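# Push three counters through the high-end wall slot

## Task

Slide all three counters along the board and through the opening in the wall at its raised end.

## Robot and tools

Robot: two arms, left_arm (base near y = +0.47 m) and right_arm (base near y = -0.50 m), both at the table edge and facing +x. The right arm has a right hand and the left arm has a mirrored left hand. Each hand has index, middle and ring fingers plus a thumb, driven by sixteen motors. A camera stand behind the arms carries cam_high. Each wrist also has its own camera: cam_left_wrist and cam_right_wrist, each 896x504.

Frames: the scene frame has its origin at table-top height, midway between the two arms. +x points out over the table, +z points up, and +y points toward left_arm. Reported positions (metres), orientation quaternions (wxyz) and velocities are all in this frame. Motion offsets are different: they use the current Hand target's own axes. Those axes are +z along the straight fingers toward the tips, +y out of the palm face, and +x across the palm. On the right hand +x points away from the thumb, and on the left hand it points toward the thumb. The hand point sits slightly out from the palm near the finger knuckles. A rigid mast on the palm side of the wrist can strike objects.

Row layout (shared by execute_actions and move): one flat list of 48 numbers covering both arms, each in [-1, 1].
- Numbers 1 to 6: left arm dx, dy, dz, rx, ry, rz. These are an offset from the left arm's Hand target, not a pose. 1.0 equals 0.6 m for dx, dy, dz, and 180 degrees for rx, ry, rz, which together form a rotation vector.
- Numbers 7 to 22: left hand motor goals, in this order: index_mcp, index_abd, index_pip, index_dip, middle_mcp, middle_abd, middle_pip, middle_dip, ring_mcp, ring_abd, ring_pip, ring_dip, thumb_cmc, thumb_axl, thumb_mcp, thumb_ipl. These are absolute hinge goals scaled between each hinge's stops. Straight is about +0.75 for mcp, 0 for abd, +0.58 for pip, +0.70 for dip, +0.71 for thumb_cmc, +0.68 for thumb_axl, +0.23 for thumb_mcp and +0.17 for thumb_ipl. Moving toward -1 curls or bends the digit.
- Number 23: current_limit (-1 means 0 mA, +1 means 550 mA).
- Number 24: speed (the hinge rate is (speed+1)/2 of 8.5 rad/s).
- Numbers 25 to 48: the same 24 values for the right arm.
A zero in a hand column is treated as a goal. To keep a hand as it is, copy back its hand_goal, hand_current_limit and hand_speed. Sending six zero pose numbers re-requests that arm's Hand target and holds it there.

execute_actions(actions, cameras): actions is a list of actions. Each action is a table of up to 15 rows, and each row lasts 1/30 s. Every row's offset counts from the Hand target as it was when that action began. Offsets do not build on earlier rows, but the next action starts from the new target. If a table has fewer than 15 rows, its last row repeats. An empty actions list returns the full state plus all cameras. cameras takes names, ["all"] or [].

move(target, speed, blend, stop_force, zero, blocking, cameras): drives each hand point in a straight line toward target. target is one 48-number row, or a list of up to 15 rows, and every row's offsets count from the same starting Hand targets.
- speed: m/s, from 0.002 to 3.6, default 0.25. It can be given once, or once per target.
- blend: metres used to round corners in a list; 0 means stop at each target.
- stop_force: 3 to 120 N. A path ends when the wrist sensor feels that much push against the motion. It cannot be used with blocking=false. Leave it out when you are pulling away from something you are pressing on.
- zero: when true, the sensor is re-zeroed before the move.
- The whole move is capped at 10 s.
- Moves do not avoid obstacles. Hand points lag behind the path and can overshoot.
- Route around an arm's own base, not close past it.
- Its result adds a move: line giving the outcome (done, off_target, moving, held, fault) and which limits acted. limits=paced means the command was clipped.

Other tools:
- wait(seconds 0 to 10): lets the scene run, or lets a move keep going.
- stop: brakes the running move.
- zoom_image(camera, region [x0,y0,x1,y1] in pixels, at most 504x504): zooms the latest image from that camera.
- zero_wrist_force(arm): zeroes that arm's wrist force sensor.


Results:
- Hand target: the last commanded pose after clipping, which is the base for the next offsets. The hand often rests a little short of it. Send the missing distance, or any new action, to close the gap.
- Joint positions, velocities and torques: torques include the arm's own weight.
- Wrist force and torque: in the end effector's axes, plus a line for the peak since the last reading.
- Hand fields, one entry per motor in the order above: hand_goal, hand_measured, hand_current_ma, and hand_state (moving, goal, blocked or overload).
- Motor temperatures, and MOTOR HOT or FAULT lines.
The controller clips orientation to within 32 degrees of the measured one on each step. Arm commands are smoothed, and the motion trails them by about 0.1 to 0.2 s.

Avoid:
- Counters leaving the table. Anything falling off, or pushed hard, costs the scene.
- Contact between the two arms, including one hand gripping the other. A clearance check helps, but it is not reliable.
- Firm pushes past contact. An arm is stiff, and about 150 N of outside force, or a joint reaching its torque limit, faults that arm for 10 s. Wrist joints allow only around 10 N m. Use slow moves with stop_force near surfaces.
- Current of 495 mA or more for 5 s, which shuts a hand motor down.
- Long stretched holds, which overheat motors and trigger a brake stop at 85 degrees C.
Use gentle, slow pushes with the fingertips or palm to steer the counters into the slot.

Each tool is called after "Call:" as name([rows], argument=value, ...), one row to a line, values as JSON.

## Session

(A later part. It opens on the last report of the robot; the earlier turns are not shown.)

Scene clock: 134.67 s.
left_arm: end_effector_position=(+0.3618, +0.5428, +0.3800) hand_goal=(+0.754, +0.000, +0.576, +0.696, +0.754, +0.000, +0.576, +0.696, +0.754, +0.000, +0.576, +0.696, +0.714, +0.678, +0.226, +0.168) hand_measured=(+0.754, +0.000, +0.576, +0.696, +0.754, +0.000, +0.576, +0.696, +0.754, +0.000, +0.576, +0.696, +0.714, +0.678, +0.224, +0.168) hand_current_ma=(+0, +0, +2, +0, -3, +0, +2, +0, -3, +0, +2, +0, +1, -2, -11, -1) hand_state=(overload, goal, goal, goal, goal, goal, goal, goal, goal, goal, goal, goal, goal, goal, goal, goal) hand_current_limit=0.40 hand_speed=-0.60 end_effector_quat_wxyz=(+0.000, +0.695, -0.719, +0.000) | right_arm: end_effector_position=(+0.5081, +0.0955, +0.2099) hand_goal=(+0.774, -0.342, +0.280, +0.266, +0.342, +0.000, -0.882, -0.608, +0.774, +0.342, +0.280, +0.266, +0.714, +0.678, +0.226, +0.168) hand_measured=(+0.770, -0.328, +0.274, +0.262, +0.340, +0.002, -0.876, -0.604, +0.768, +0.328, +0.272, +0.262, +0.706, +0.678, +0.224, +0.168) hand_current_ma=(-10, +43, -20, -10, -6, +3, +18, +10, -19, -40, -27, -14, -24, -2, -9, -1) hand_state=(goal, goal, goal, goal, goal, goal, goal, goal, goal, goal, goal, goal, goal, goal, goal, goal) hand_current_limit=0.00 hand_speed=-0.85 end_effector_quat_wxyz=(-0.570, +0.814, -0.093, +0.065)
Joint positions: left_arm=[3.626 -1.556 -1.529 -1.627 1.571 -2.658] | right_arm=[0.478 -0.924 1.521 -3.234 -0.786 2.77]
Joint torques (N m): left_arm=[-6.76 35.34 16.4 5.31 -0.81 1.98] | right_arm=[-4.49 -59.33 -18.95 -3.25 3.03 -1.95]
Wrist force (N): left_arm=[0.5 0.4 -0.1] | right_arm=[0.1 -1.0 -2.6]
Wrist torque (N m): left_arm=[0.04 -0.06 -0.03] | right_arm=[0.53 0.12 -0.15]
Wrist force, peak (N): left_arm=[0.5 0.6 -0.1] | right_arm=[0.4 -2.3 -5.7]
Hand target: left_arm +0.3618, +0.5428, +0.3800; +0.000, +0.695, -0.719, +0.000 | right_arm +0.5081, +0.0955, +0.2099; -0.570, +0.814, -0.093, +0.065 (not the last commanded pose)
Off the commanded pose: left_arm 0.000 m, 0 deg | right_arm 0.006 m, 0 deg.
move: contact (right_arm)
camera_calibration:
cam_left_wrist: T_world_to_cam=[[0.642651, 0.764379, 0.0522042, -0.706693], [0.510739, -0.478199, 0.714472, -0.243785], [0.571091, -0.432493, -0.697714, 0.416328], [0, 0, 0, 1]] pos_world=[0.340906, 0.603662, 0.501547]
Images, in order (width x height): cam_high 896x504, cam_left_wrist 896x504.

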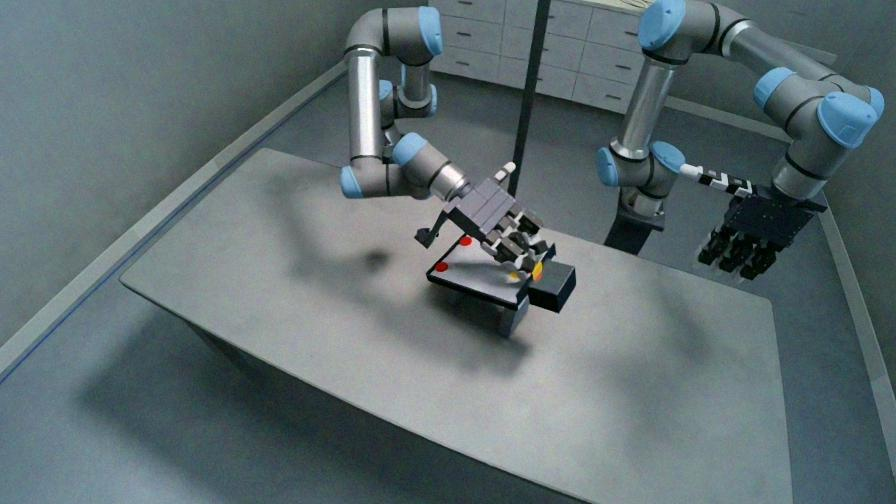

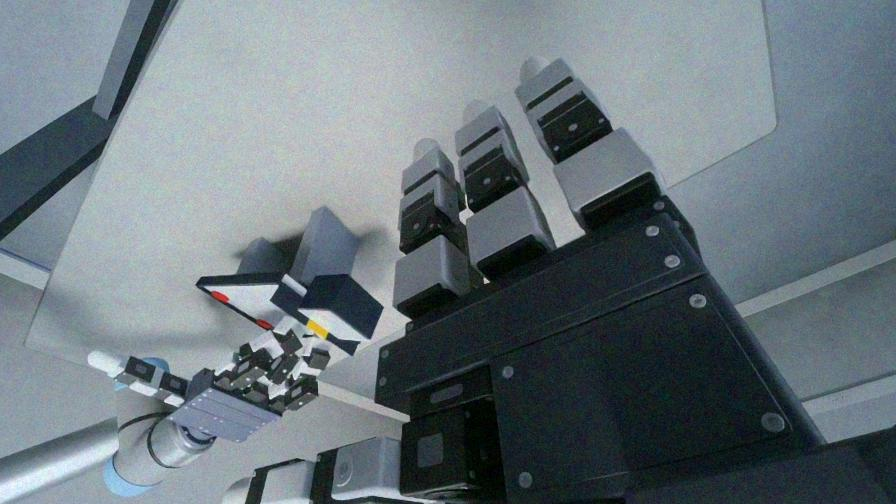

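Call:
move(target=[0,0,0,0,0,0,0.754,0,0.576,0.696,0.754,0,0.576,0.696,0.754,0,0.576,0.696,0.714,0.678,0.226,0.168,0.4,-0.6,0,0,0,0,0,0,0.774,-0.342,0.279,0.265,0.877,0,-0.508,0.926,0.774,0.342,0.279,0.265,0.714,0.678,0.226,0.168,0.0,-0.7], speed=0.05, cameras=["cam_high","cam_left_wrist","cam_right_wrist"])

Call:
zoom_image(camera="cam_high", region=[490, 230, 560, 300])

Call:
zoom_image(camera="cam_left_wrist", region=[240, 270, 380, 370])

Scene clock: 139.13 s.
left_arm: end_effector_position=(+0.3618, +0.5428, +0.3800) hand_goal=(+0.754, +0.000, +0.576, +0.696, +0.754, +0.000, +0.576, +0.696, +0.754, +0.000, +0.576, +0.696, +0.714, +0.678, +0.226, +0.168) hand_measured=(+0.754, +0.000, +0.576, +0.696, +0.754, +0.000, +0.576, +0.696, +0.754, +0.000, +0.576, +0.696, +0.714, +0.678, +0.224, +0.168) hand_current_ma=(+0, +0, +2, +0, -3, +0, +2, +0, -3, +0, +2, +0, +1, -2, -11, -1) hand_state=(overload, goal, goal, goal, goal, goal, goal, goal, goal, goal, goal, goal, goal, goal, goal, goal) hand_current_limit=0.40 hand_speed=-0.60 end_effector_quat_wxyz=(+0.000, +0.695, -0.719, +0.000) | right_arm: end_effector_position=(+0.5081, +0.0955, +0.2099) hand_goal=(+0.774, -0.342, +0.280, +0.266, +0.878, +0.000, -0.508, +0.926, +0.774, +0.342, +0.280, +0.266, +0.714, +0.678, +0.226, +0.168) hand_measured=(+0.770, -0.324, +0.274, +0.262, +0.716, +0.002, -0.554, +0.798, +0.768, +0.326, +0.272, +0.262, +0.706, +0.678, +0.224, +0.168) hand_current_ma=(-12, +52, -20, -10, -275, +3, -180, -275, -20, -48, -27, -14, -24, -2, -9, -1) hand_state=(goal, goal, goal, goal, blocked, goal, blocked, blocked, goal, goal, goal, goal, goal, goal, goal, goal) hand_current_limit=0.00 hand_speed=-0.70 end_effector_quat_wxyz=(-0.570, +0.814, -0.093, +0.065)
Joint positions: left_arm=[3.626 -1.556 -1.529 -1.627 1.571 -2.658] | right_arm=[0.478 -0.924 1.521 -3.234 -0.786 2.77]
Joint torques (N m): left_arm=[-6.3 34.81 15.56 5.26 -0.85 2.15] | right_arm=[-4.82 -55.05 -22.32 -2.71 2.51 -1.76]
Wrist force (N): left_arm=[0.3 0.2 0.1] | right_arm=[0.1 -1.9 -5.7]
Wrist torque (N m): left_arm=[0.00 -0.03 -0.04] | right_arm=[0.48 0.14 -0.16]
Wrist force, peak (N): left_arm=[0.5 0.5 -0.3] | right_arm=[-0.2 -2.0 -5.7]
Hand target: left_arm +0.3618, +0.5428, +0.3800; +0.000, +0.695, -0.719, +0.000 | right_arm +0.5081, +0.0955, +0.2099; -0.570, +0.814, -0.093, +0.065
Off the commanded pose: left_arm 0.000 m, 0 deg | right_arm 0.000 m, 0 deg.
move: done
camera_calibration:
cam_left_wrist: T_world_to_cam=[[0.642651, 0.764379, 0.0522042, -0.706693], [0.510739, -0.478199, 0.714472, -0.243785], [0.571091, -0.432493, -0.697714, 0.416328], [0, 0, 0, 1]] pos_world=[0.340906, 0.603662, 0.501547]
cam_right_wrist: T_world_to_cam=[[-0.786733, -0.0363012, -0.616225, 0.56434], [-0.562178, -0.370187, 0.739539, 0.124242], [-0.254965, 0.928248, 0.270831, 0.107734], [0, 0, 0, 1]] pos_world=[0.5413, -0.0335248, 0.226701]

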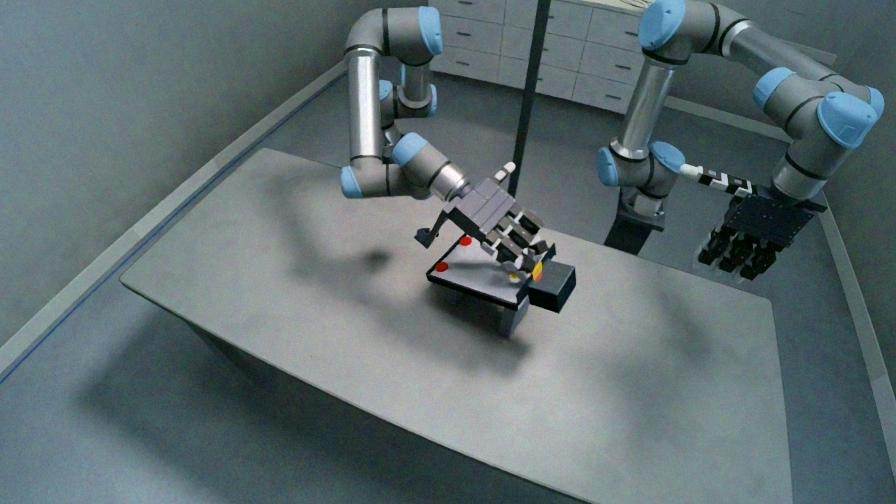

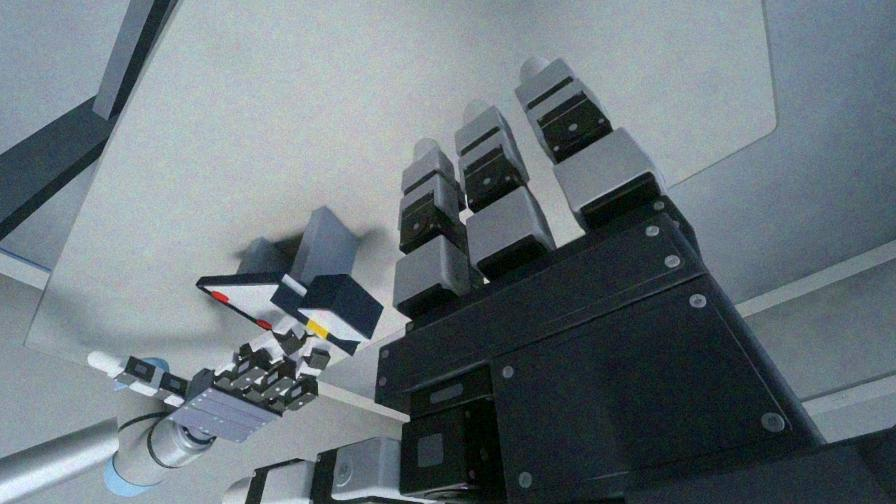

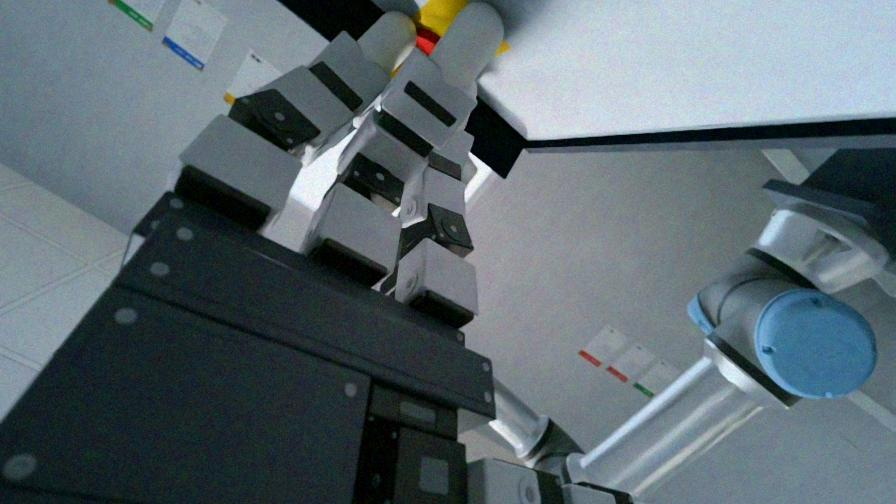

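Scaled by 7.200.

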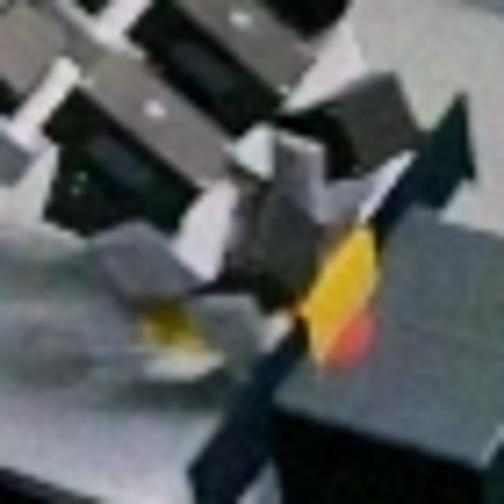

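Scaled by 3.600.

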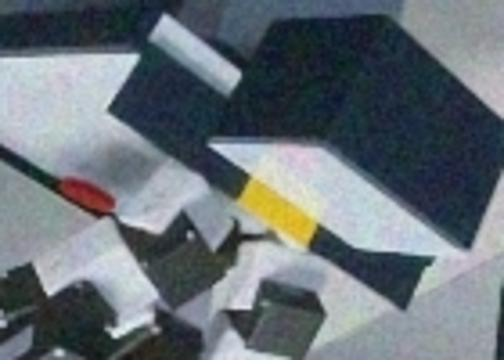

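Call:
zoom_image(camera="cam_right_wrist", region=[220, 0, 540, 260])

Scaled by 1.575.

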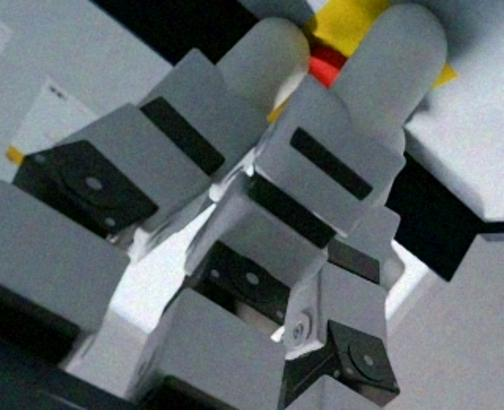

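Call:
move(target=[0,0,0,0,0,0,0.754,0,0.576,0.696,0.754,0,0.576,0.696,0.754,0,0.576,0.696,0.714,0.678,0.226,0.168,0.4,-0.6,0,0,0,0,0,0,0.774,-0.342,0.279,0.265,0.342,0,-0.883,-0.609,0.774,0.342,0.279,0.265,0.714,0.678,0.226,0.168,0.0,-0.7], speed=0.05)

Call:
move(target=[0,0,0,0,0,0,0.754,0,0.576,0.696,0.754,0,0.576,0.696,0.754,0,0.576,0.696,0.714,0.678,0.226,0.168,0.4,-0.6,0,0,0,0,0,0,0.774,-0.43,0.279,0.265,0.342,0,-0.883,-0.609,0.774,0.43,0.279,0.265,0.714,0.678,0.226,0.168,0.0,-0.85], speed=0.05, cameras=["cam_high","cam_right_wrist"])

Call:
zoom_image(camera="cam_high", region=[490, 230, 560, 300])

Call:
zoom_image(camera="cam_right_wrist", region=[220, 0, 540, 260])

Scene clock: 145.10 s.
left_arm: end_effector_position=(+0.3618, +0.5428, +0.3800) hand_goal=(+0.754, +0.000, +0.576, +0.696, +0.754, +0.000, +0.576, +0.696, +0.754, +0.000, +0.576, +0.696, +0.714, +0.678, +0.226, +0.168) hand_measured=(+0.754, +0.000, +0.576, +0.696, +0.754, +0.000, +0.576, +0.696, +0.754, +0.000, +0.576, +0.696, +0.714, +0.678, +0.224, +0.168) hand_current_ma=(+0, +0, +2, +0, -3, +0, +2, +0, -3, +0, +2, +0, +1, -2, -11, -1) hand_state=(overload, goal, goal, goal, goal, goal, goal, goal, goal, goal, goal, goal, goal, goal, goal, goal) hand_current_limit=0.40 hand_speed=-0.60 end_effector_quat_wxyz=(+0.000, +0.695, -0.719, +0.000) | right_arm: end_effector_position=(+0.5081, +0.0955, +0.2099) hand_goal=(+0.774, -0.342, +0.280, +0.266, +0.342, +0.000, -0.882, -0.608, +0.774, +0.342, +0.280, +0.266, +0.714, +0.678, +0.226, +0.168) hand_measured=(+0.770, -0.324, +0.274, +0.262, +0.340, +0.002, -0.876, -0.604, +0.768, +0.326, +0.272, +0.262, +0.706, +0.678, +0.224, +0.168) hand_current_ma=(-12, +52, -20, -10, -4, +3, +19, +10, -20, -48, -27, -14, -24, -2, -9, -1) hand_state=(goal, goal, goal, goal, goal, goal, goal, goal, goal, goal, goal, goal, goal, goal, goal, goal) hand_current_limit=0.00 hand_speed=-0.70 end_effector_quat_wxyz=(-0.570, +0.814, -0.093, +0.065)
Joint positions: left_arm=[3.626 -1.556 -1.529 -1.627 1.571 -2.658] | right_arm=[0.478 -0.924 1.521 -3.234 -0.786 2.77]
Joint torques (N m): left_arm=[-5.26 35.24 16.3 5.34 -0.84 2.01] | right_arm=[0.14 -41.94 -23.69 -0.95 1.96 -1.73]
Wrist force (N): left_arm=[0.2 0.3 -0.1] | right_arm=[0.0 -0.2 -1.7]
Wrist torque (N m): left_arm=[0.02 -0.03 -0.05] | right_arm=[0.47 0.09 -0.14]
Wrist force, peak (N): left_arm=[0.7 0.5 -0.2] | right_arm=[0.0 -2.2 -5.8]
Hand target: left_arm +0.3618, +0.5428, +0.3800; +0.000, +0.695, -0.719, +0.000 | right_arm +0.5081, +0.0955, +0.2099; -0.570, +0.814, -0.093, +0.065
Off the commanded pose: left_arm 0.000 m, 0 deg | right_arm 0.000 m, 0 deg.
move: done

Scene clock: 145.60 s.
left_arm: end_effector_position=(+0.3618, +0.5428, +0.3800) hand_goal=(+0.754, +0.000, +0.576, +0.696, +0.754, +0.000, +0.576, +0.696, +0.754, +0.000, +0.576, +0.696, +0.714, +0.678, +0.226, +0.168) hand_measured=(+0.754, +0.000, +0.576, +0.696, +0.754, +0.000, +0.576, +0.696, +0.754, +0.000, +0.576, +0.696, +0.714, +0.678, +0.224, +0.168) hand_current_ma=(+0, +0, +2, +0, -3, +0, +2, +0, -3, +0, +2, +0, +1, -2, -11, -1) hand_state=(overload, goal, goal, goal, goal, goal, goal, goal, goal, goal, goal, goal, goal, goal, goal, goal) hand_current_limit=0.40 hand_speed=-0.60 end_effector_quat_wxyz=(+0.000, +0.695, -0.719, +0.000) | right_arm: end_effector_position=(+0.5081, +0.0955, +0.2099) hand_goal=(+0.774, -0.430, +0.280, +0.266, +0.342, +0.000, -0.882, -0.608, +0.774, +0.430, +0.280, +0.266, +0.714, +0.678, +0.226, +0.168) hand_measured=(+0.770, -0.336, +0.274, +0.262, +0.340, +0.002, -0.876, -0.604, +0.768, +0.336, +0.272, +0.260, +0.706, +0.678, +0.224, +0.168) hand_current_ma=(-11, +275, -20, -13, -4, +3, +19, +10, -20, -275, -27, -18, -24, -2, -9, -1) hand_state=(goal, blocked, goal, goal, goal, goal, goal, goal, goal, blocked, goal, goal, goal, goal, goal, goal) hand_current_limit=0.00 hand_speed=-0.85 end_effector_quat_wxyz=(-0.570, +0.814, -0.093, +0.065)
Joint positions: left_arm=[3.626 -1.556 -1.529 -1.627 1.571 -2.658] | right_arm=[0.478 -0.924 1.521 -3.234 -0.786 2.77]
Joint torques (N m): left_arm=[-5.78 34.64 15.63 5.32 -0.75 2.12] | right_arm=[-0.18 -42.25 -23.38 -0.69 1.91 -1.85]
Wrist force (N): left_arm=[0.5 0.4 -0.1] | right_arm=[0.0 -1.2 -2.0]
Wrist torque (N m): left_arm=[0.04 -0.07 -0.03] | right_arm=[0.53 0.03 -0.15]
Wrist force, peak (N): left_arm=[0.3 0.6 -0.3] | right_arm=[-0.1 -1.3 -2.2]
Hand target: left_arm +0.3618, +0.5428, +0.3800; +0.000, +0.695, -0.719, +0.000 | right_arm +0.5081, +0.0955, +0.2099; -0.570, +0.814, -0.093, +0.065
Off the commanded pose: left_arm 0.000 m, 0 deg | right_arm 0.000 m, 0 deg.
move: done
camera_calibration:
cam_right_wrist: T_world_to_cam=[[-0.786777, -0.0363313, -0.616167, 0.56435], [-0.562116, -0.370184, 0.739587, 0.124198], [-0.254966, 0.928248, 0.27083, 0.107735], [0, 0, 0, 1]] pos_world=[0.5413, -0.0335247, 0.226701]
Images, in order (width x height): cam_high 896x504, cam_right_wrist 896x504.

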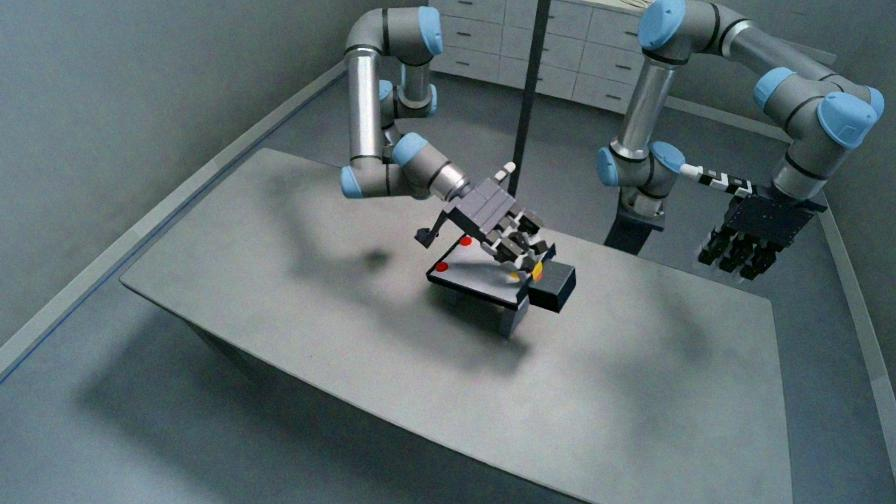

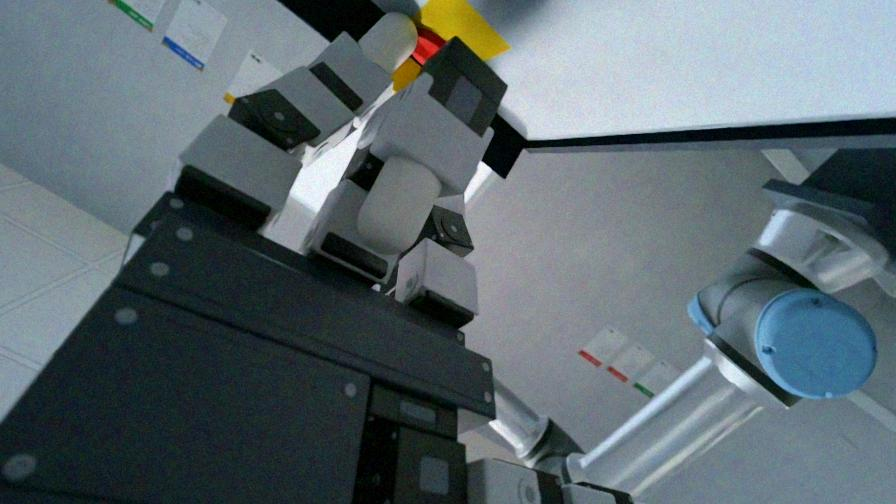

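Scaled by 7.200.

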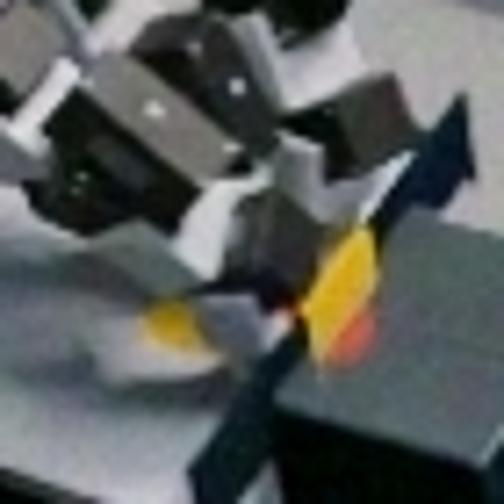

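Scaled by 1.575.

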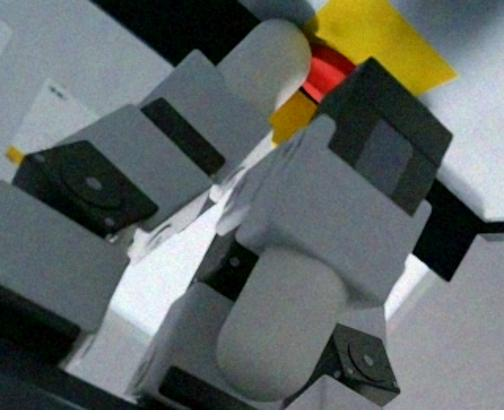

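Call:
move(target=[0,0,0,0,0,0,0.754,0,0.576,0.696,0.754,0,0.576,0.696,0.754,0,0.576,0.696,0.714,0.678,0.226,0.168,0.4,-0.6,0,0.0004,-0.0018,0,0,0,0.774,-0.37,0.279,0.265,0.342,0,-0.883,-0.609,0.774,0.37,0.279,0.265,0.714,0.678,0.226,0.168,0.0,-0.85], speed=0.02)

Call:
move(target=[0,0,0,0,0,0,0.754,0,0.576,0.696,0.754,0,0.576,0.696,0.754,0,0.576,0.696,0.714,0.678,0.226,0.168,0.4,-0.6,0.0183,0,0,0,0,0,0.774,-0.37,0.279,0.265,0.342,0,-0.883,-0.609,0.774,0.37,0.279,0.265,0.714,0.678,0.226,0.168,0.0,-0.85], speed=0.01, stop_force=3, cameras=["cam_high","cam_right_wrist"])

Call:
zoom_image(camera="cam_high", region=[490, 230, 560, 300])

Call:
zoom_image(camera="cam_right_wrist", region=[320, 0, 560, 160])

Scene clock: 168.23 s.
left_arm: end_effector_position=(+0.3618, +0.5428, +0.3800) hand_goal=(+0.754, +0.000, +0.576, +0.696, +0.754, +0.000, +0.576, +0.696, +0.754, +0.000, +0.576, +0.696, +0.714, +0.678, +0.226, +0.168) hand_measured=(+0.754, +0.000, +0.576, +0.696, +0.754, +0.000, +0.576, +0.696, +0.754, +0.000, +0.576, +0.696, +0.714, +0.678, +0.224, +0.168) hand_current_ma=(+0, +0, +2, +0, -3, +0, +2, +0, -3, +0, +2, +0, +1, -2, -11, -1) hand_state=(overload, goal, goal, goal, goal, goal, goal, goal, goal, goal, goal, goal, goal, goal, goal, goal) hand_current_limit=0.40 hand_speed=-0.60 end_effector_quat_wxyz=(+0.000, +0.695, -0.719, +0.000) | right_arm: end_effector_position=(+0.5079, +0.0945, +0.2100) hand_goal=(+0.774, -0.370, +0.280, +0.266, +0.342, +0.000, -0.882, -0.608, +0.774, +0.370, +0.280, +0.266, +0.714, +0.678, +0.226, +0.168) hand_measured=(+0.772, -0.344, +0.274, +0.262, +0.340, +0.002, -0.876, -0.604, +0.770, +0.340, +0.272, +0.260, +0.706, +0.678, +0.224, +0.168) hand_current_ma=(-6, +83, -19, -13, -4, +3, +19, +10, -12, -96, -25, -18, -24, -2, -9, -1) hand_state=(goal, blocked, goal, goal, goal, goal, goal, goal, goal, blocked, goal, goal, goal, goal, goal, goal) hand_current_limit=0.00 hand_speed=-0.85 end_effector_quat_wxyz=(-0.570, +0.814, -0.093, +0.065)
Joint positions: left_arm=[3.626 -1.556 -1.529 -1.627 1.571 -2.658] | right_arm=[0.477 -0.926 1.525 -3.235 -0.785 2.769]
Joint torques (N m): left_arm=[-5.09 36.11 16.4 5.32 -0.61 2.12] | right_arm=[-3.74 -55.37 -15.48 -3.3 2.97 -1.63]
Wrist force (N): left_arm=[0.2 0.5 0.1] | right_arm=[0.0 -0.2 0.0]
Wrist torque (N m): left_arm=[0.03 -0.03 -0.05] | right_arm=[0.38 -0.02 -0.05]
Wrist force, peak (N): left_arm=[0.4 0.6 -0.1] | right_arm=[-0.3 -1.3 -2.3]
Hand target: left_arm +0.3618, +0.5428, +0.3800; +0.000, +0.695, -0.719, +0.000 | right_arm +0.5079, +0.0945, +0.2100; -0.570, +0.814, -0.093, +0.065
Off the commanded pose: left_arm 0.000 m, 0 deg | right_arm 0.000 m, 0 deg.
move: done

Scene clock: 170.07 s.
left_arm: end_effector_position=(+0.3618, +0.5428, +0.3800) hand_goal=(+0.754, +0.000, +0.576, +0.696, +0.754, +0.000, +0.576, +0.696, +0.754, +0.000, +0.576, +0.696, +0.714, +0.678, +0.226, +0.168) hand_measured=(+0.754, +0.000, +0.576, +0.696, +0.754, +0.000, +0.576, +0.696, +0.754, +0.000, +0.576, +0.696, +0.714, +0.678, +0.224, +0.168) hand_current_ma=(+0, +0, +2, +0, -3, +0, +2, +0, -3, +0, +2, +0, +1, -2, -11, -1) hand_state=(overload, goal, goal, goal, goal, goal, goal, goal, goal, goal, goal, goal, goal, goal, goal, goal) hand_current_limit=0.40 hand_speed=-0.60 end_effector_quat_wxyz=(+0.000, +0.695, -0.719, +0.000) | right_arm: end_effector_position=(+0.5153, +0.0928, +0.2100) hand_goal=(+0.774, -0.370, +0.280, +0.266, +0.342, +0.000, -0.882, -0.608, +0.774, +0.370, +0.280, +0.266, +0.714, +0.678, +0.226, +0.168) hand_measured=(+0.774, -0.342, +0.270, +0.258, +0.340, +0.002, -0.876, -0.604, +0.770, +0.362, +0.276, +0.262, +0.706, +0.678, +0.224, +0.168) hand_current_ma=(-2, +92, -31, -28, -4, +3, +19, +10, -15, -24, -9, -8, -24, -2, -9, -1) hand_state=(goal, blocked, goal, goal, goal, goal, goal, goal, goal, goal, goal, goal, goal, goal, goal, goal) hand_current_limit=0.00 hand_speed=-0.85 end_effector_quat_wxyz=(-0.570, +0.814, -0.093, +0.065)
Joint positions: left_arm=[3.626 -1.556 -1.529 -1.627 1.571 -2.658] | right_arm=[0.469 -0.918 1.509 -3.224 -0.778 2.763]
Joint torques (N m): left_arm=[-5.27 35.08 16.34 5.36 -0.8 2.03] | right_arm=[6.94 -59.16 -10.9 -3.35 -2.33 2.16]
Wrist force (N): left_arm=[0.3 0.4 0.0] | right_arm=[-1.6 -0.8 -1.7]
Wrist torque (N m): left_arm=[0.03 -0.04 -0.05] | right_arm=[0.48 -0.15 -0.11]
Wrist force, peak (N): left_arm=[0.5 0.6 -0.2] | right_arm=[-2.5 -1.5 -2.1]
Hand target: left_arm +0.3618, +0.5428, +0.3800; +0.000, +0.695, -0.719, +0.000 | right_arm +0.5153, +0.0928, +0.2100; -0.570, +0.814, -0.093, +0.065 (not the last commanded pose)
Off the commanded pose: left_arm 0.000 m, 0 deg | right_arm 0.003 m, 0 deg.
move: contact (right_arm)
camera_calibration:
cam_right_wrist: T_world_to_cam=[[-0.786777, -0.0363313, -0.616167, 0.569896], [-0.562116, -0.370184, 0.739587, 0.127079], [-0.254966, 0.928248, 0.27083, 0.112117], [0, 0, 0, 1]] pos_world=[0.5484, -0.0363247, 0.226801]
Images, in order (width x height): cam_high 896x504, cam_right_wrist 896x504.

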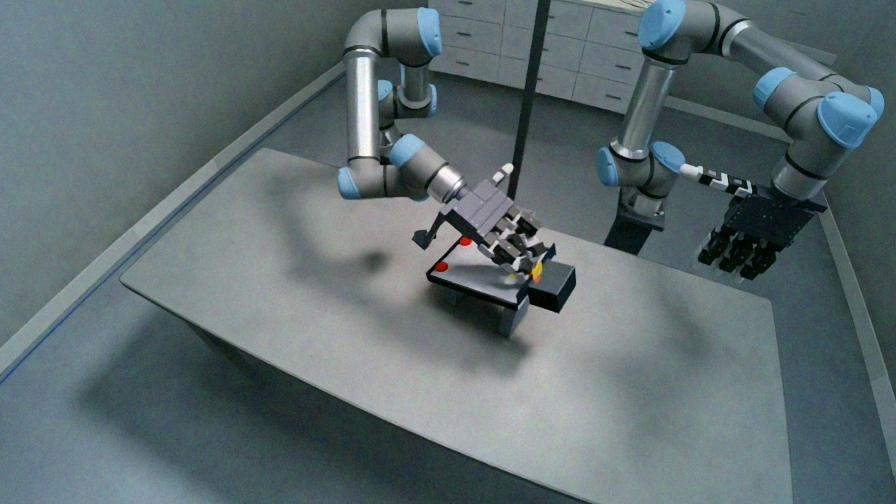

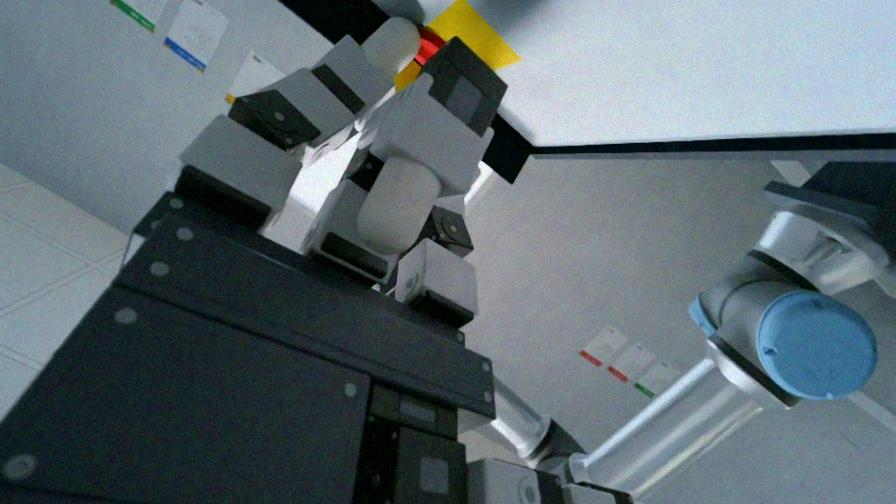

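Scaled by 7.200.

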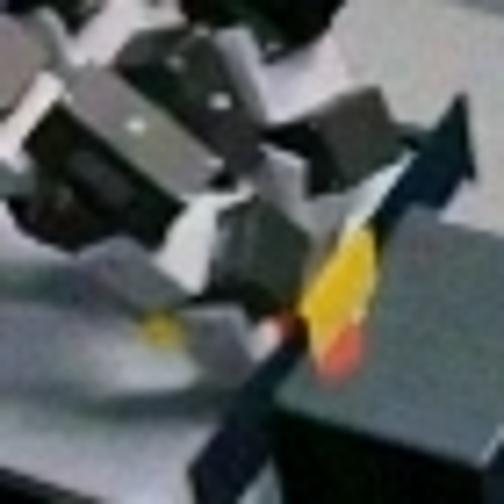

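Scaled by 2.100.

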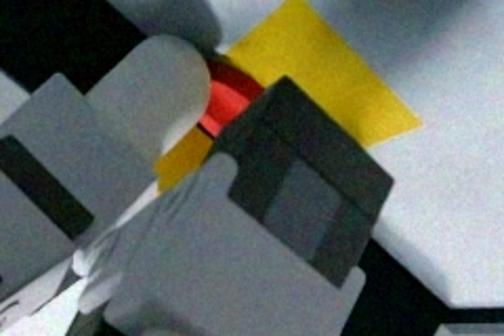

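Call:
move(target=[0,0,0,0,0,0,0.754,0,0.576,0.696,0.754,0,0.576,0.696,0.754,0,0.576,0.696,0.714,0.678,0.226,0.168,0.4,-0.6,0,0,0,0,0,0,0.774,-0.37,0.279,0.265,0.342,0,-0.883,-0.609,0.774,0.1,0.279,-0.899,0.714,0.678,0.226,0.168,0.0,-0.7], speed=0.05, cameras=["cam_high","cam_right_wrist"])

Call:
zoom_image(camera="cam_high", region=[490, 230, 560, 300])

Call:
zoom_image(camera="cam_right_wrist", region=[220, 0, 540, 260])

Scene clock: 172.27 s.
left_arm: end_effector_position=(+0.3618, +0.5428, +0.3800) hand_goal=(+0.754, +0.000, +0.576, +0.696, +0.754, +0.000, +0.576, +0.696, +0.754, +0.000, +0.576, +0.696, +0.714, +0.678, +0.226, +0.168) hand_measured=(+0.754, +0.000, +0.576, +0.696, +0.754, +0.000, +0.576, +0.696, +0.754, +0.000, +0.576, +0.696, +0.714, +0.678, +0.224, +0.168) hand_current_ma=(+0, +0, +2, +0, -3, +0, +2, +0, -3, +0, +2, +0, +1, -2, -11, -1) hand_state=(overload, goal, goal, goal, goal, goal, goal, goal, goal, goal, goal, goal, goal, goal, goal, goal) hand_current_limit=0.40 hand_speed=-0.60 end_effector_quat_wxyz=(+0.000, +0.695, -0.719, +0.000) | right_arm: end_effector_position=(+0.5152, +0.0928, +0.2100) hand_goal=(+0.774, -0.370, +0.280, +0.266, +0.342, +0.000, -0.882, -0.608, +0.774, +0.100, +0.280, -0.898, +0.714, +0.678, +0.226, +0.168) hand_measured=(+0.774, -0.342, +0.270, +0.258, +0.340, +0.002, -0.876, -0.604, +0.768, +0.102, +0.276, -0.894, +0.706, +0.678, +0.224, +0.168) hand_current_ma=(-2, +92, -31, -28, -4, +3, +19, +10, -22, +7, -9, +11, -24, -2, -9, -1) hand_state=(goal, blocked, goal, goal, goal, goal, goal, goal, goal, goal, goal, goal, goal, goal, goal, goal) hand_current_limit=0.00 hand_speed=-0.70 end_effector_quat_wxyz=(-0.570, +0.814, -0.093, +0.065)
Joint positions: left_arm=[3.626 -1.556 -1.529 -1.627 1.571 -2.658] | right_arm=[0.469 -0.918 1.509 -3.224 -0.778 2.763]
Joint torques (N m): left_arm=[-4.23 35.62 16.66 5.39 -0.83 1.96] | right_arm=[1.96 -58.25 -13.51 -3.11 -1.54 1.93]
Wrist force (N): left_arm=[0.2 0.3 0.0] | right_arm=[-2.1 -0.6 -1.4]
Wrist torque (N m): left_arm=[0.03 -0.03 -0.05] | right_arm=[0.43 -0.22 -0.11]
Wrist force, peak (N): left_arm=[0.6 0.4 -0.1] | right_arm=[-2.2 -0.8 -1.7]
Hand target: left_arm +0.3618, +0.5428, +0.3800; +0.000, +0.695, -0.719, +0.000 | right_arm +0.5153, +0.0928, +0.2100; -0.570, +0.814, -0.093, +0.065
Off the commanded pose: left_arm 0.000 m, 0 deg | right_arm 0.000 m, 0 deg.
move: done
camera_calibration:
cam_right_wrist: T_world_to_cam=[[-0.786756, -0.036404, -0.616189, 0.569887], [-0.562103, -0.370236, 0.739571, 0.127073], [-0.255059, 0.928224, 0.270823, 0.112169], [0, 0, 0, 1]] pos_world=[0.5484, -0.0363247, 0.226801]
Images, in order (width x height): cam_high 896x504, cam_right_wrist 896x504.

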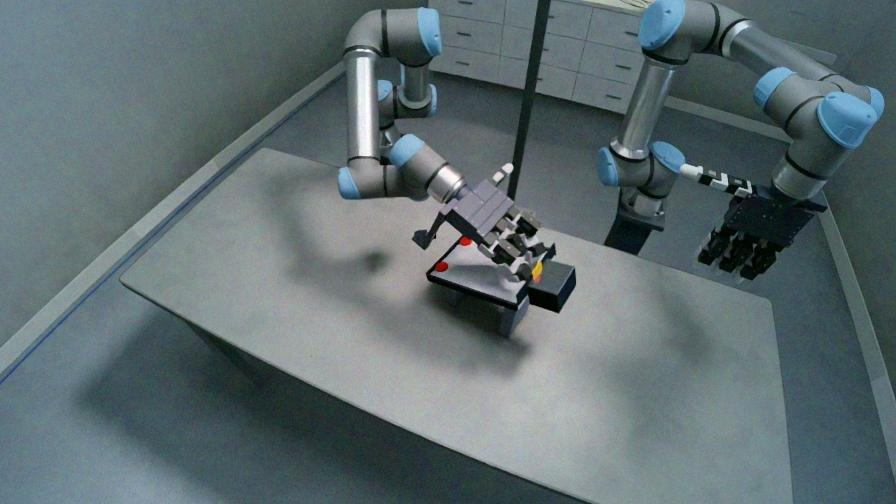

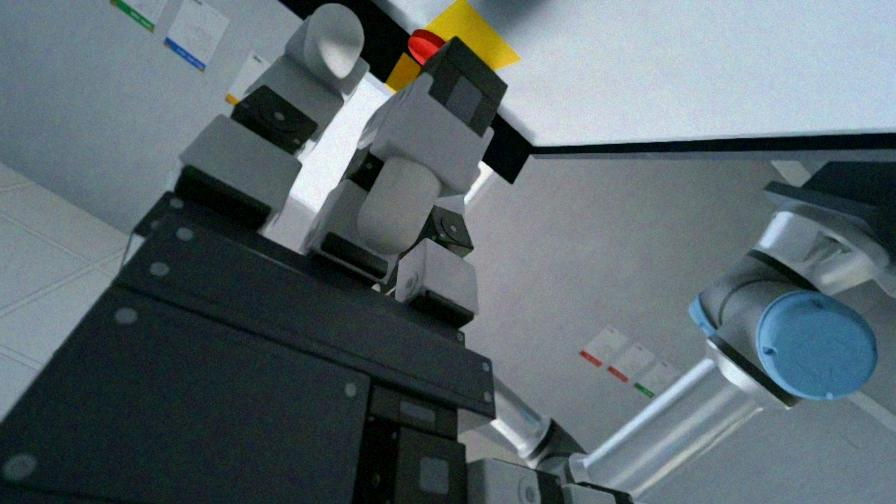

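Scaled by 7.200.

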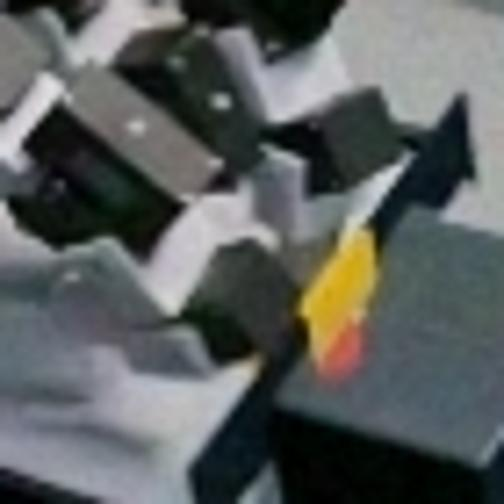

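Scaled by 1.575.

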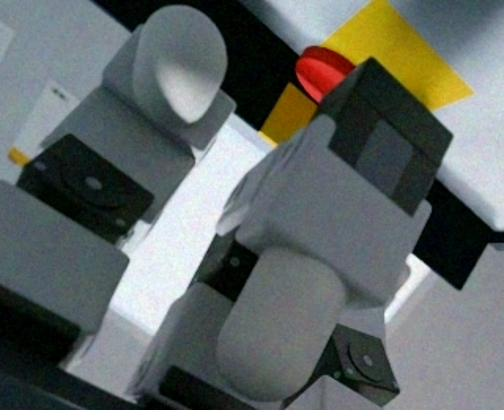

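Call:
move(target=[0,0,0,0,0,0,0.754,0,0.576,0.696,0.754,0,0.576,0.696,0.754,0,0.576,0.696,0.714,0.678,0.226,0.168,0.4,-0.6,0,0,0,0,0,0,0.774,-0.37,0.279,0.265,0.904,-0.122,-0.451,0.852,0.774,0.1,0.279,-0.899,0.714,0.678,0.226,0.168,0.0,-0.8], speed=0.05, cameras=["cam_high","cam_right_wrist"])

Call:
zoom_image(camera="cam_high", region=[490, 230, 560, 300])

Call:
zoom_image(camera="cam_right_wrist", region=[220, 0, 540, 260])

Scene clock: 175.80 s.
left_arm: end_effector_position=(+0.3618, +0.5428, +0.3800) hand_goal=(+0.754, +0.000, +0.576, +0.696, +0.754, +0.000, +0.576, +0.696, +0.754, +0.000, +0.576, +0.696, +0.714, +0.678, +0.226, +0.168) hand_measured=(+0.754, +0.000, +0.576, +0.696, +0.754, +0.000, +0.576, +0.696, +0.754, +0.000, +0.576, +0.696, +0.714, +0.678, +0.224, +0.168) hand_current_ma=(+0, +0, +2, +0, -3, +0, +2, +0, -3, +0, +2, +0, +1, -2, -11, -1) hand_state=(overload, goal, goal, goal, goal, goal, goal, goal, goal, goal, goal, goal, goal, goal, goal, goal) hand_current_limit=0.40 hand_speed=-0.60 end_effector_quat_wxyz=(+0.000, +0.695, -0.719, +0.000) | right_arm: end_effector_position=(+0.5153, +0.0928, +0.2100) hand_goal=(+0.774, -0.370, +0.280, +0.266, +0.904, -0.122, -0.450, +0.852, +0.774, +0.100, +0.280, -0.898, +0.714, +0.678, +0.226, +0.168) hand_measured=(+0.774, -0.342, +0.270, +0.258, +0.884, -0.122, -0.452, +0.848, +0.768, +0.102, +0.276, -0.894, +0.706, +0.678, +0.224, +0.168) hand_current_ma=(-2, +92, -31, -28, -78, -2, -7, -13, -22, +7, -9, +11, -24, -2, -9, -1) hand_state=(goal, blocked, goal, goal, blocked, goal, goal, goal, goal, goal, goal, goal, goal, goal, goal, goal) hand_current_limit=0.00 hand_speed=-0.80 end_effector_quat_wxyz=(-0.570, +0.814, -0.093, +0.065)
Joint positions: left_arm=[3.626 -1.556 -1.529 -1.627 1.571 -2.658] | right_arm=[0.469 -0.918 1.509 -3.224 -0.778 2.763]
Joint torques (N m): left_arm=[-4.66 35.54 15.84 5.13 -0.78 2.04] | right_arm=[-0.91 -58.35 -17.43 -3.08 -0.26 1.24]
Wrist force (N): left_arm=[0.5 0.3 -0.2] | right_arm=[-1.9 -0.7 -1.7]
Wrist torque (N m): left_arm=[0.04 -0.06 -0.03] | right_arm=[0.41 -0.20 -0.11]
Wrist force, peak (N): left_arm=[0.6 0.6 -0.3] | right_arm=[-2.3 -0.8 -1.6]
Hand target: left_arm +0.3618, +0.5428, +0.3800; +0.000, +0.695, -0.719, +0.000 | right_arm +0.5153, +0.0928, +0.2100; -0.570, +0.814, -0.093, +0.065
Off the commanded pose: left_arm 0.000 m, 0 deg | right_arm 0.000 m, 0 deg.
move: done
camera_calibration:
cam_right_wrist: T_world_to_cam=[[-0.786777, -0.0363313, -0.616167, 0.569896], [-0.562116, -0.370184, 0.739587, 0.127079], [-0.254966, 0.928248, 0.27083, 0.112117], [0, 0, 0, 1]] pos_world=[0.5484, -0.0363247, 0.226801]
Images, in order (width x height): cam_high 896x504, cam_right_wrist 896x504.

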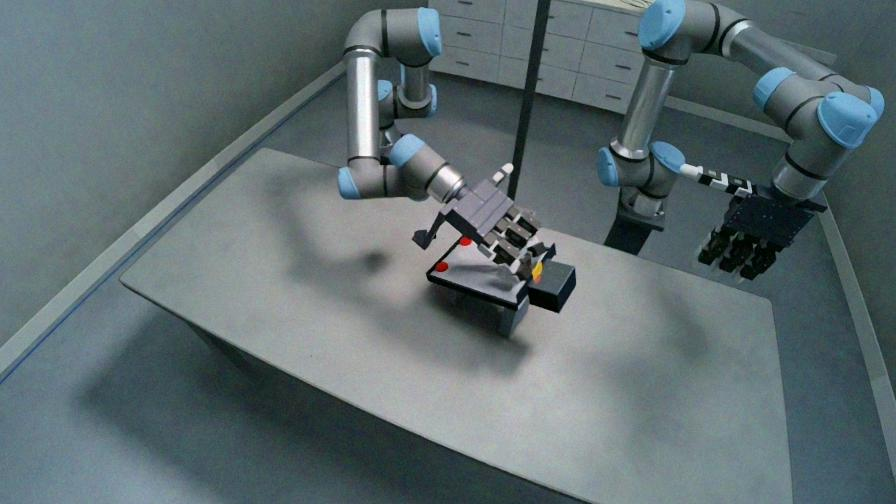

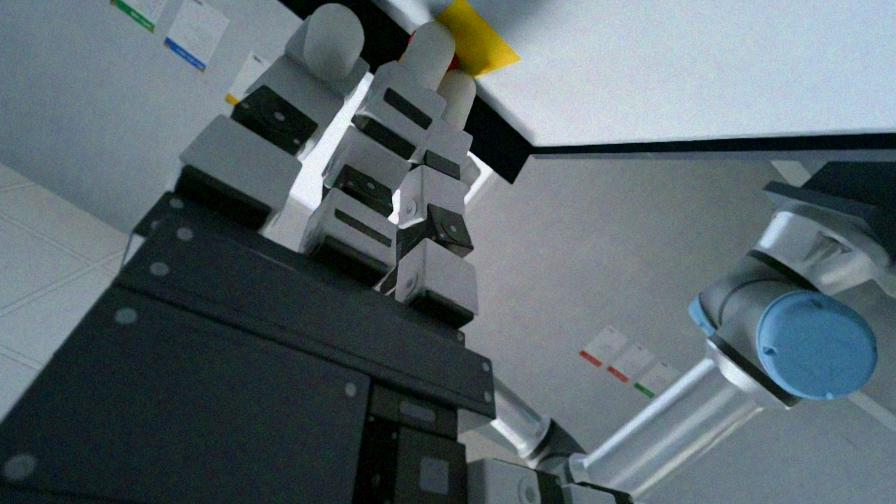

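Scaled by 7.200.

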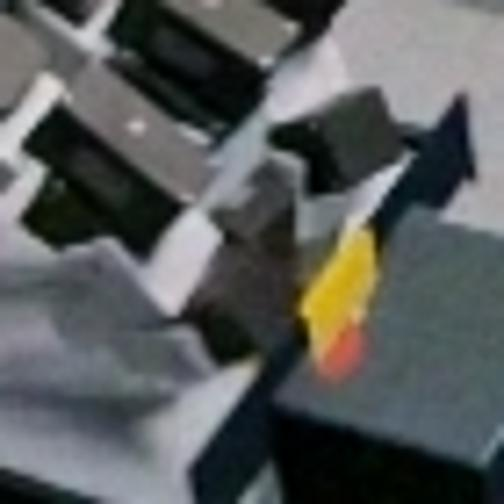

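Scaled by 1.575.

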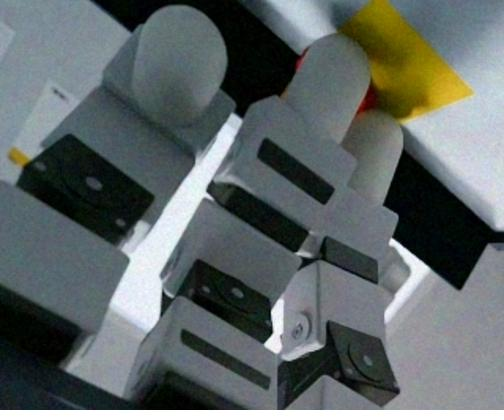

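Call:
move([
  [0,0,0,0,0,0,0.754,0,0.576,0.696,0.754,0,0.576,0.696,0.754,0,0.576,0.696,0.714,0.678,0.226,0.168,0.4,-0.6,0,0,0,0,0,0,0.774,-0.37,0.279,0.265,0.911,-0.11,-0.343,0.739,0.774,0.1,0.279,-0.899,0.714,0.678,0.226,0.168,0.0,-0.9],
  [0,0,0,0,0,0,0.754,0,0.576,0.696,0.754,0,0.576,0.696,0.754,0,0.576,0.696,0.714,0.678,0.226,0.168,0.4,-0.6,0,0,0,0,0,0,0.774,-0.37,0.279,0.265,0.908,-0.093,-0.212,0.612,0.774,0.1,0.279,-0.899,0.714,0.678,0.226,0.168,0.0,-0.9],
], speed=0.05, cameras=["cam_high","cam_right_wrist"])

Call:
zoom_image(camera="cam_high", region=[490, 230, 560, 300])

Call:
zoom_image(camera="cam_right_wrist", region=[220, 0, 540, 260])

Scene clock: 179.00 s.
left_arm: end_effector_position=(+0.3618, +0.5428, +0.3800) hand_goal=(+0.754, +0.000, +0.576, +0.696, +0.754, +0.000, +0.576, +0.696, +0.754, +0.000, +0.576, +0.696, +0.714, +0.678, +0.226, +0.168) hand_measured=(+0.754, +0.000, +0.576, +0.696, +0.754, +0.000, +0.576, +0.696, +0.754, +0.000, +0.576, +0.696, +0.714, +0.678, +0.224, +0.168) hand_current_ma=(+0, +0, +2, +0, -3, +0, +2, +0, -3, +0, +2, +0, +1, -2, -11, -1) hand_state=(overload, goal, goal, goal, goal, goal, goal, goal, goal, goal, goal, goal, goal, goal, goal, goal) hand_current_limit=0.40 hand_speed=-0.60 end_effector_quat_wxyz=(+0.000, +0.695, -0.719, +0.000) | right_arm: end_effector_position=(+0.5153, +0.0928, +0.2100) hand_goal=(+0.774, -0.370, +0.280, +0.266, +0.908, -0.092, -0.212, +0.612, +0.774, +0.100, +0.280, -0.898, +0.714, +0.678, +0.226, +0.168) hand_measured=(+0.776, -0.334, +0.272, +0.258, +0.880, -0.126, -0.252, +0.606, +0.768, +0.102, +0.276, -0.894, +0.706, +0.678, +0.224, +0.168) hand_current_ma=(+6, +114, -27, -28, -108, -111, -151, -16, -22, +7, -9, +11, -24, -2, -9, -1) hand_state=(goal, blocked, goal, goal, blocked, blocked, blocked, goal, goal, goal, goal, goal, goal, goal, goal, goal) hand_current_limit=0.00 hand_speed=-0.90 end_effector_quat_wxyz=(-0.570, +0.814, -0.093, +0.065)
Joint positions: left_arm=[3.626 -1.556 -1.529 -1.627 1.571 -2.658] | right_arm=[0.469 -0.918 1.509 -3.224 -0.778 2.763]
Joint torques (N m): left_arm=[-3.86 34.77 15.86 5.16 -0.68 2.08] | right_arm=[-1.78 -57.14 -22.12 -3.4 0.66 0.63]
Wrist force (N): left_arm=[0.2 0.6 -0.1] | right_arm=[-0.9 -0.4 -2.0]
Wrist torque (N m): left_arm=[0.06 -0.02 -0.06] | right_arm=[0.39 -0.07 -0.08]
Wrist force, peak (N): left_arm=[0.6 0.6 -0.2] | right_arm=[-2.0 -0.8 -1.7]
Hand target: left_arm +0.3618, +0.5428, +0.3800; +0.000, +0.695, -0.719, +0.000 | right_arm +0.5153, +0.0928, +0.2100; -0.570, +0.814, -0.093, +0.065
Off the commanded pose: left_arm 0.000 m, 0 deg | right_arm 0.000 m, 0 deg.
move: done
camera_calibration:
cam_right_wrist: T_world_to_cam=[[-0.786777, -0.0363313, -0.616167, 0.569896], [-0.562116, -0.370184, 0.739587, 0.127079], [-0.254966, 0.928248, 0.27083, 0.112117], [0, 0, 0, 1]] pos_world=[0.5484, -0.0363247, 0.226801]
Images, in order (width x height): cam_high 896x504, cam_right_wrist 896x504.

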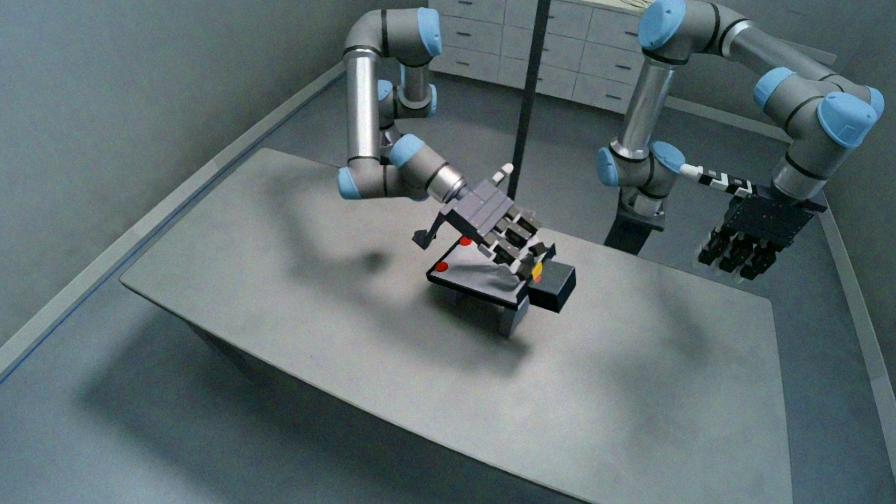

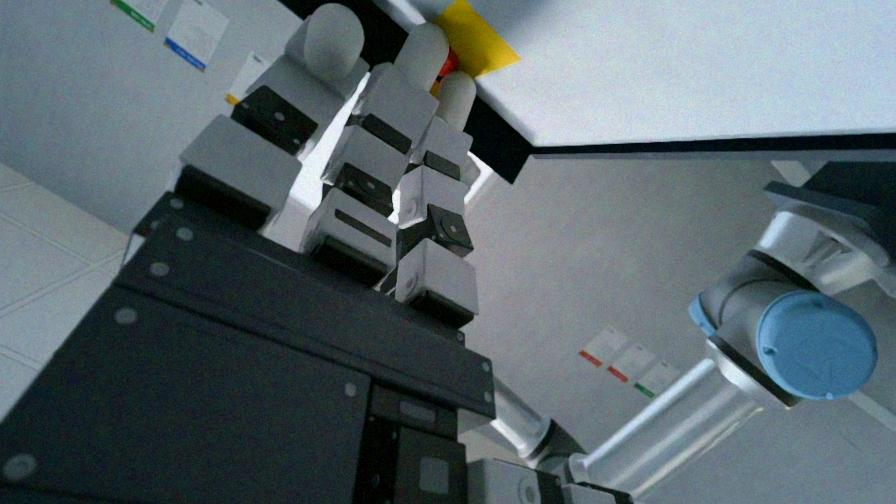

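Scaled by 7.200.

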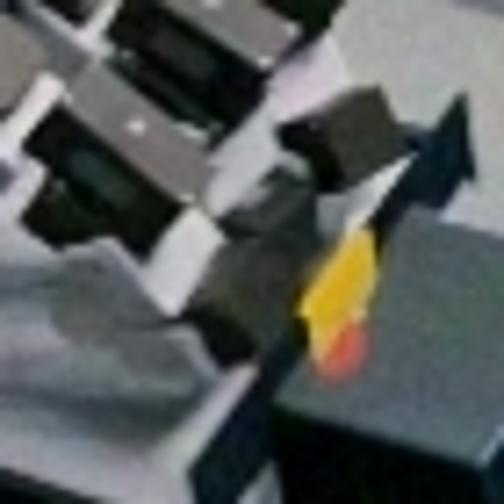

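Scaled by 1.575.

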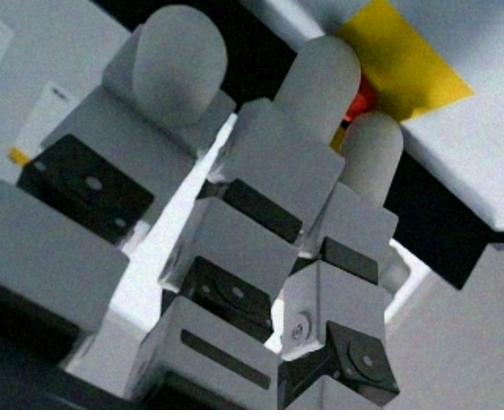

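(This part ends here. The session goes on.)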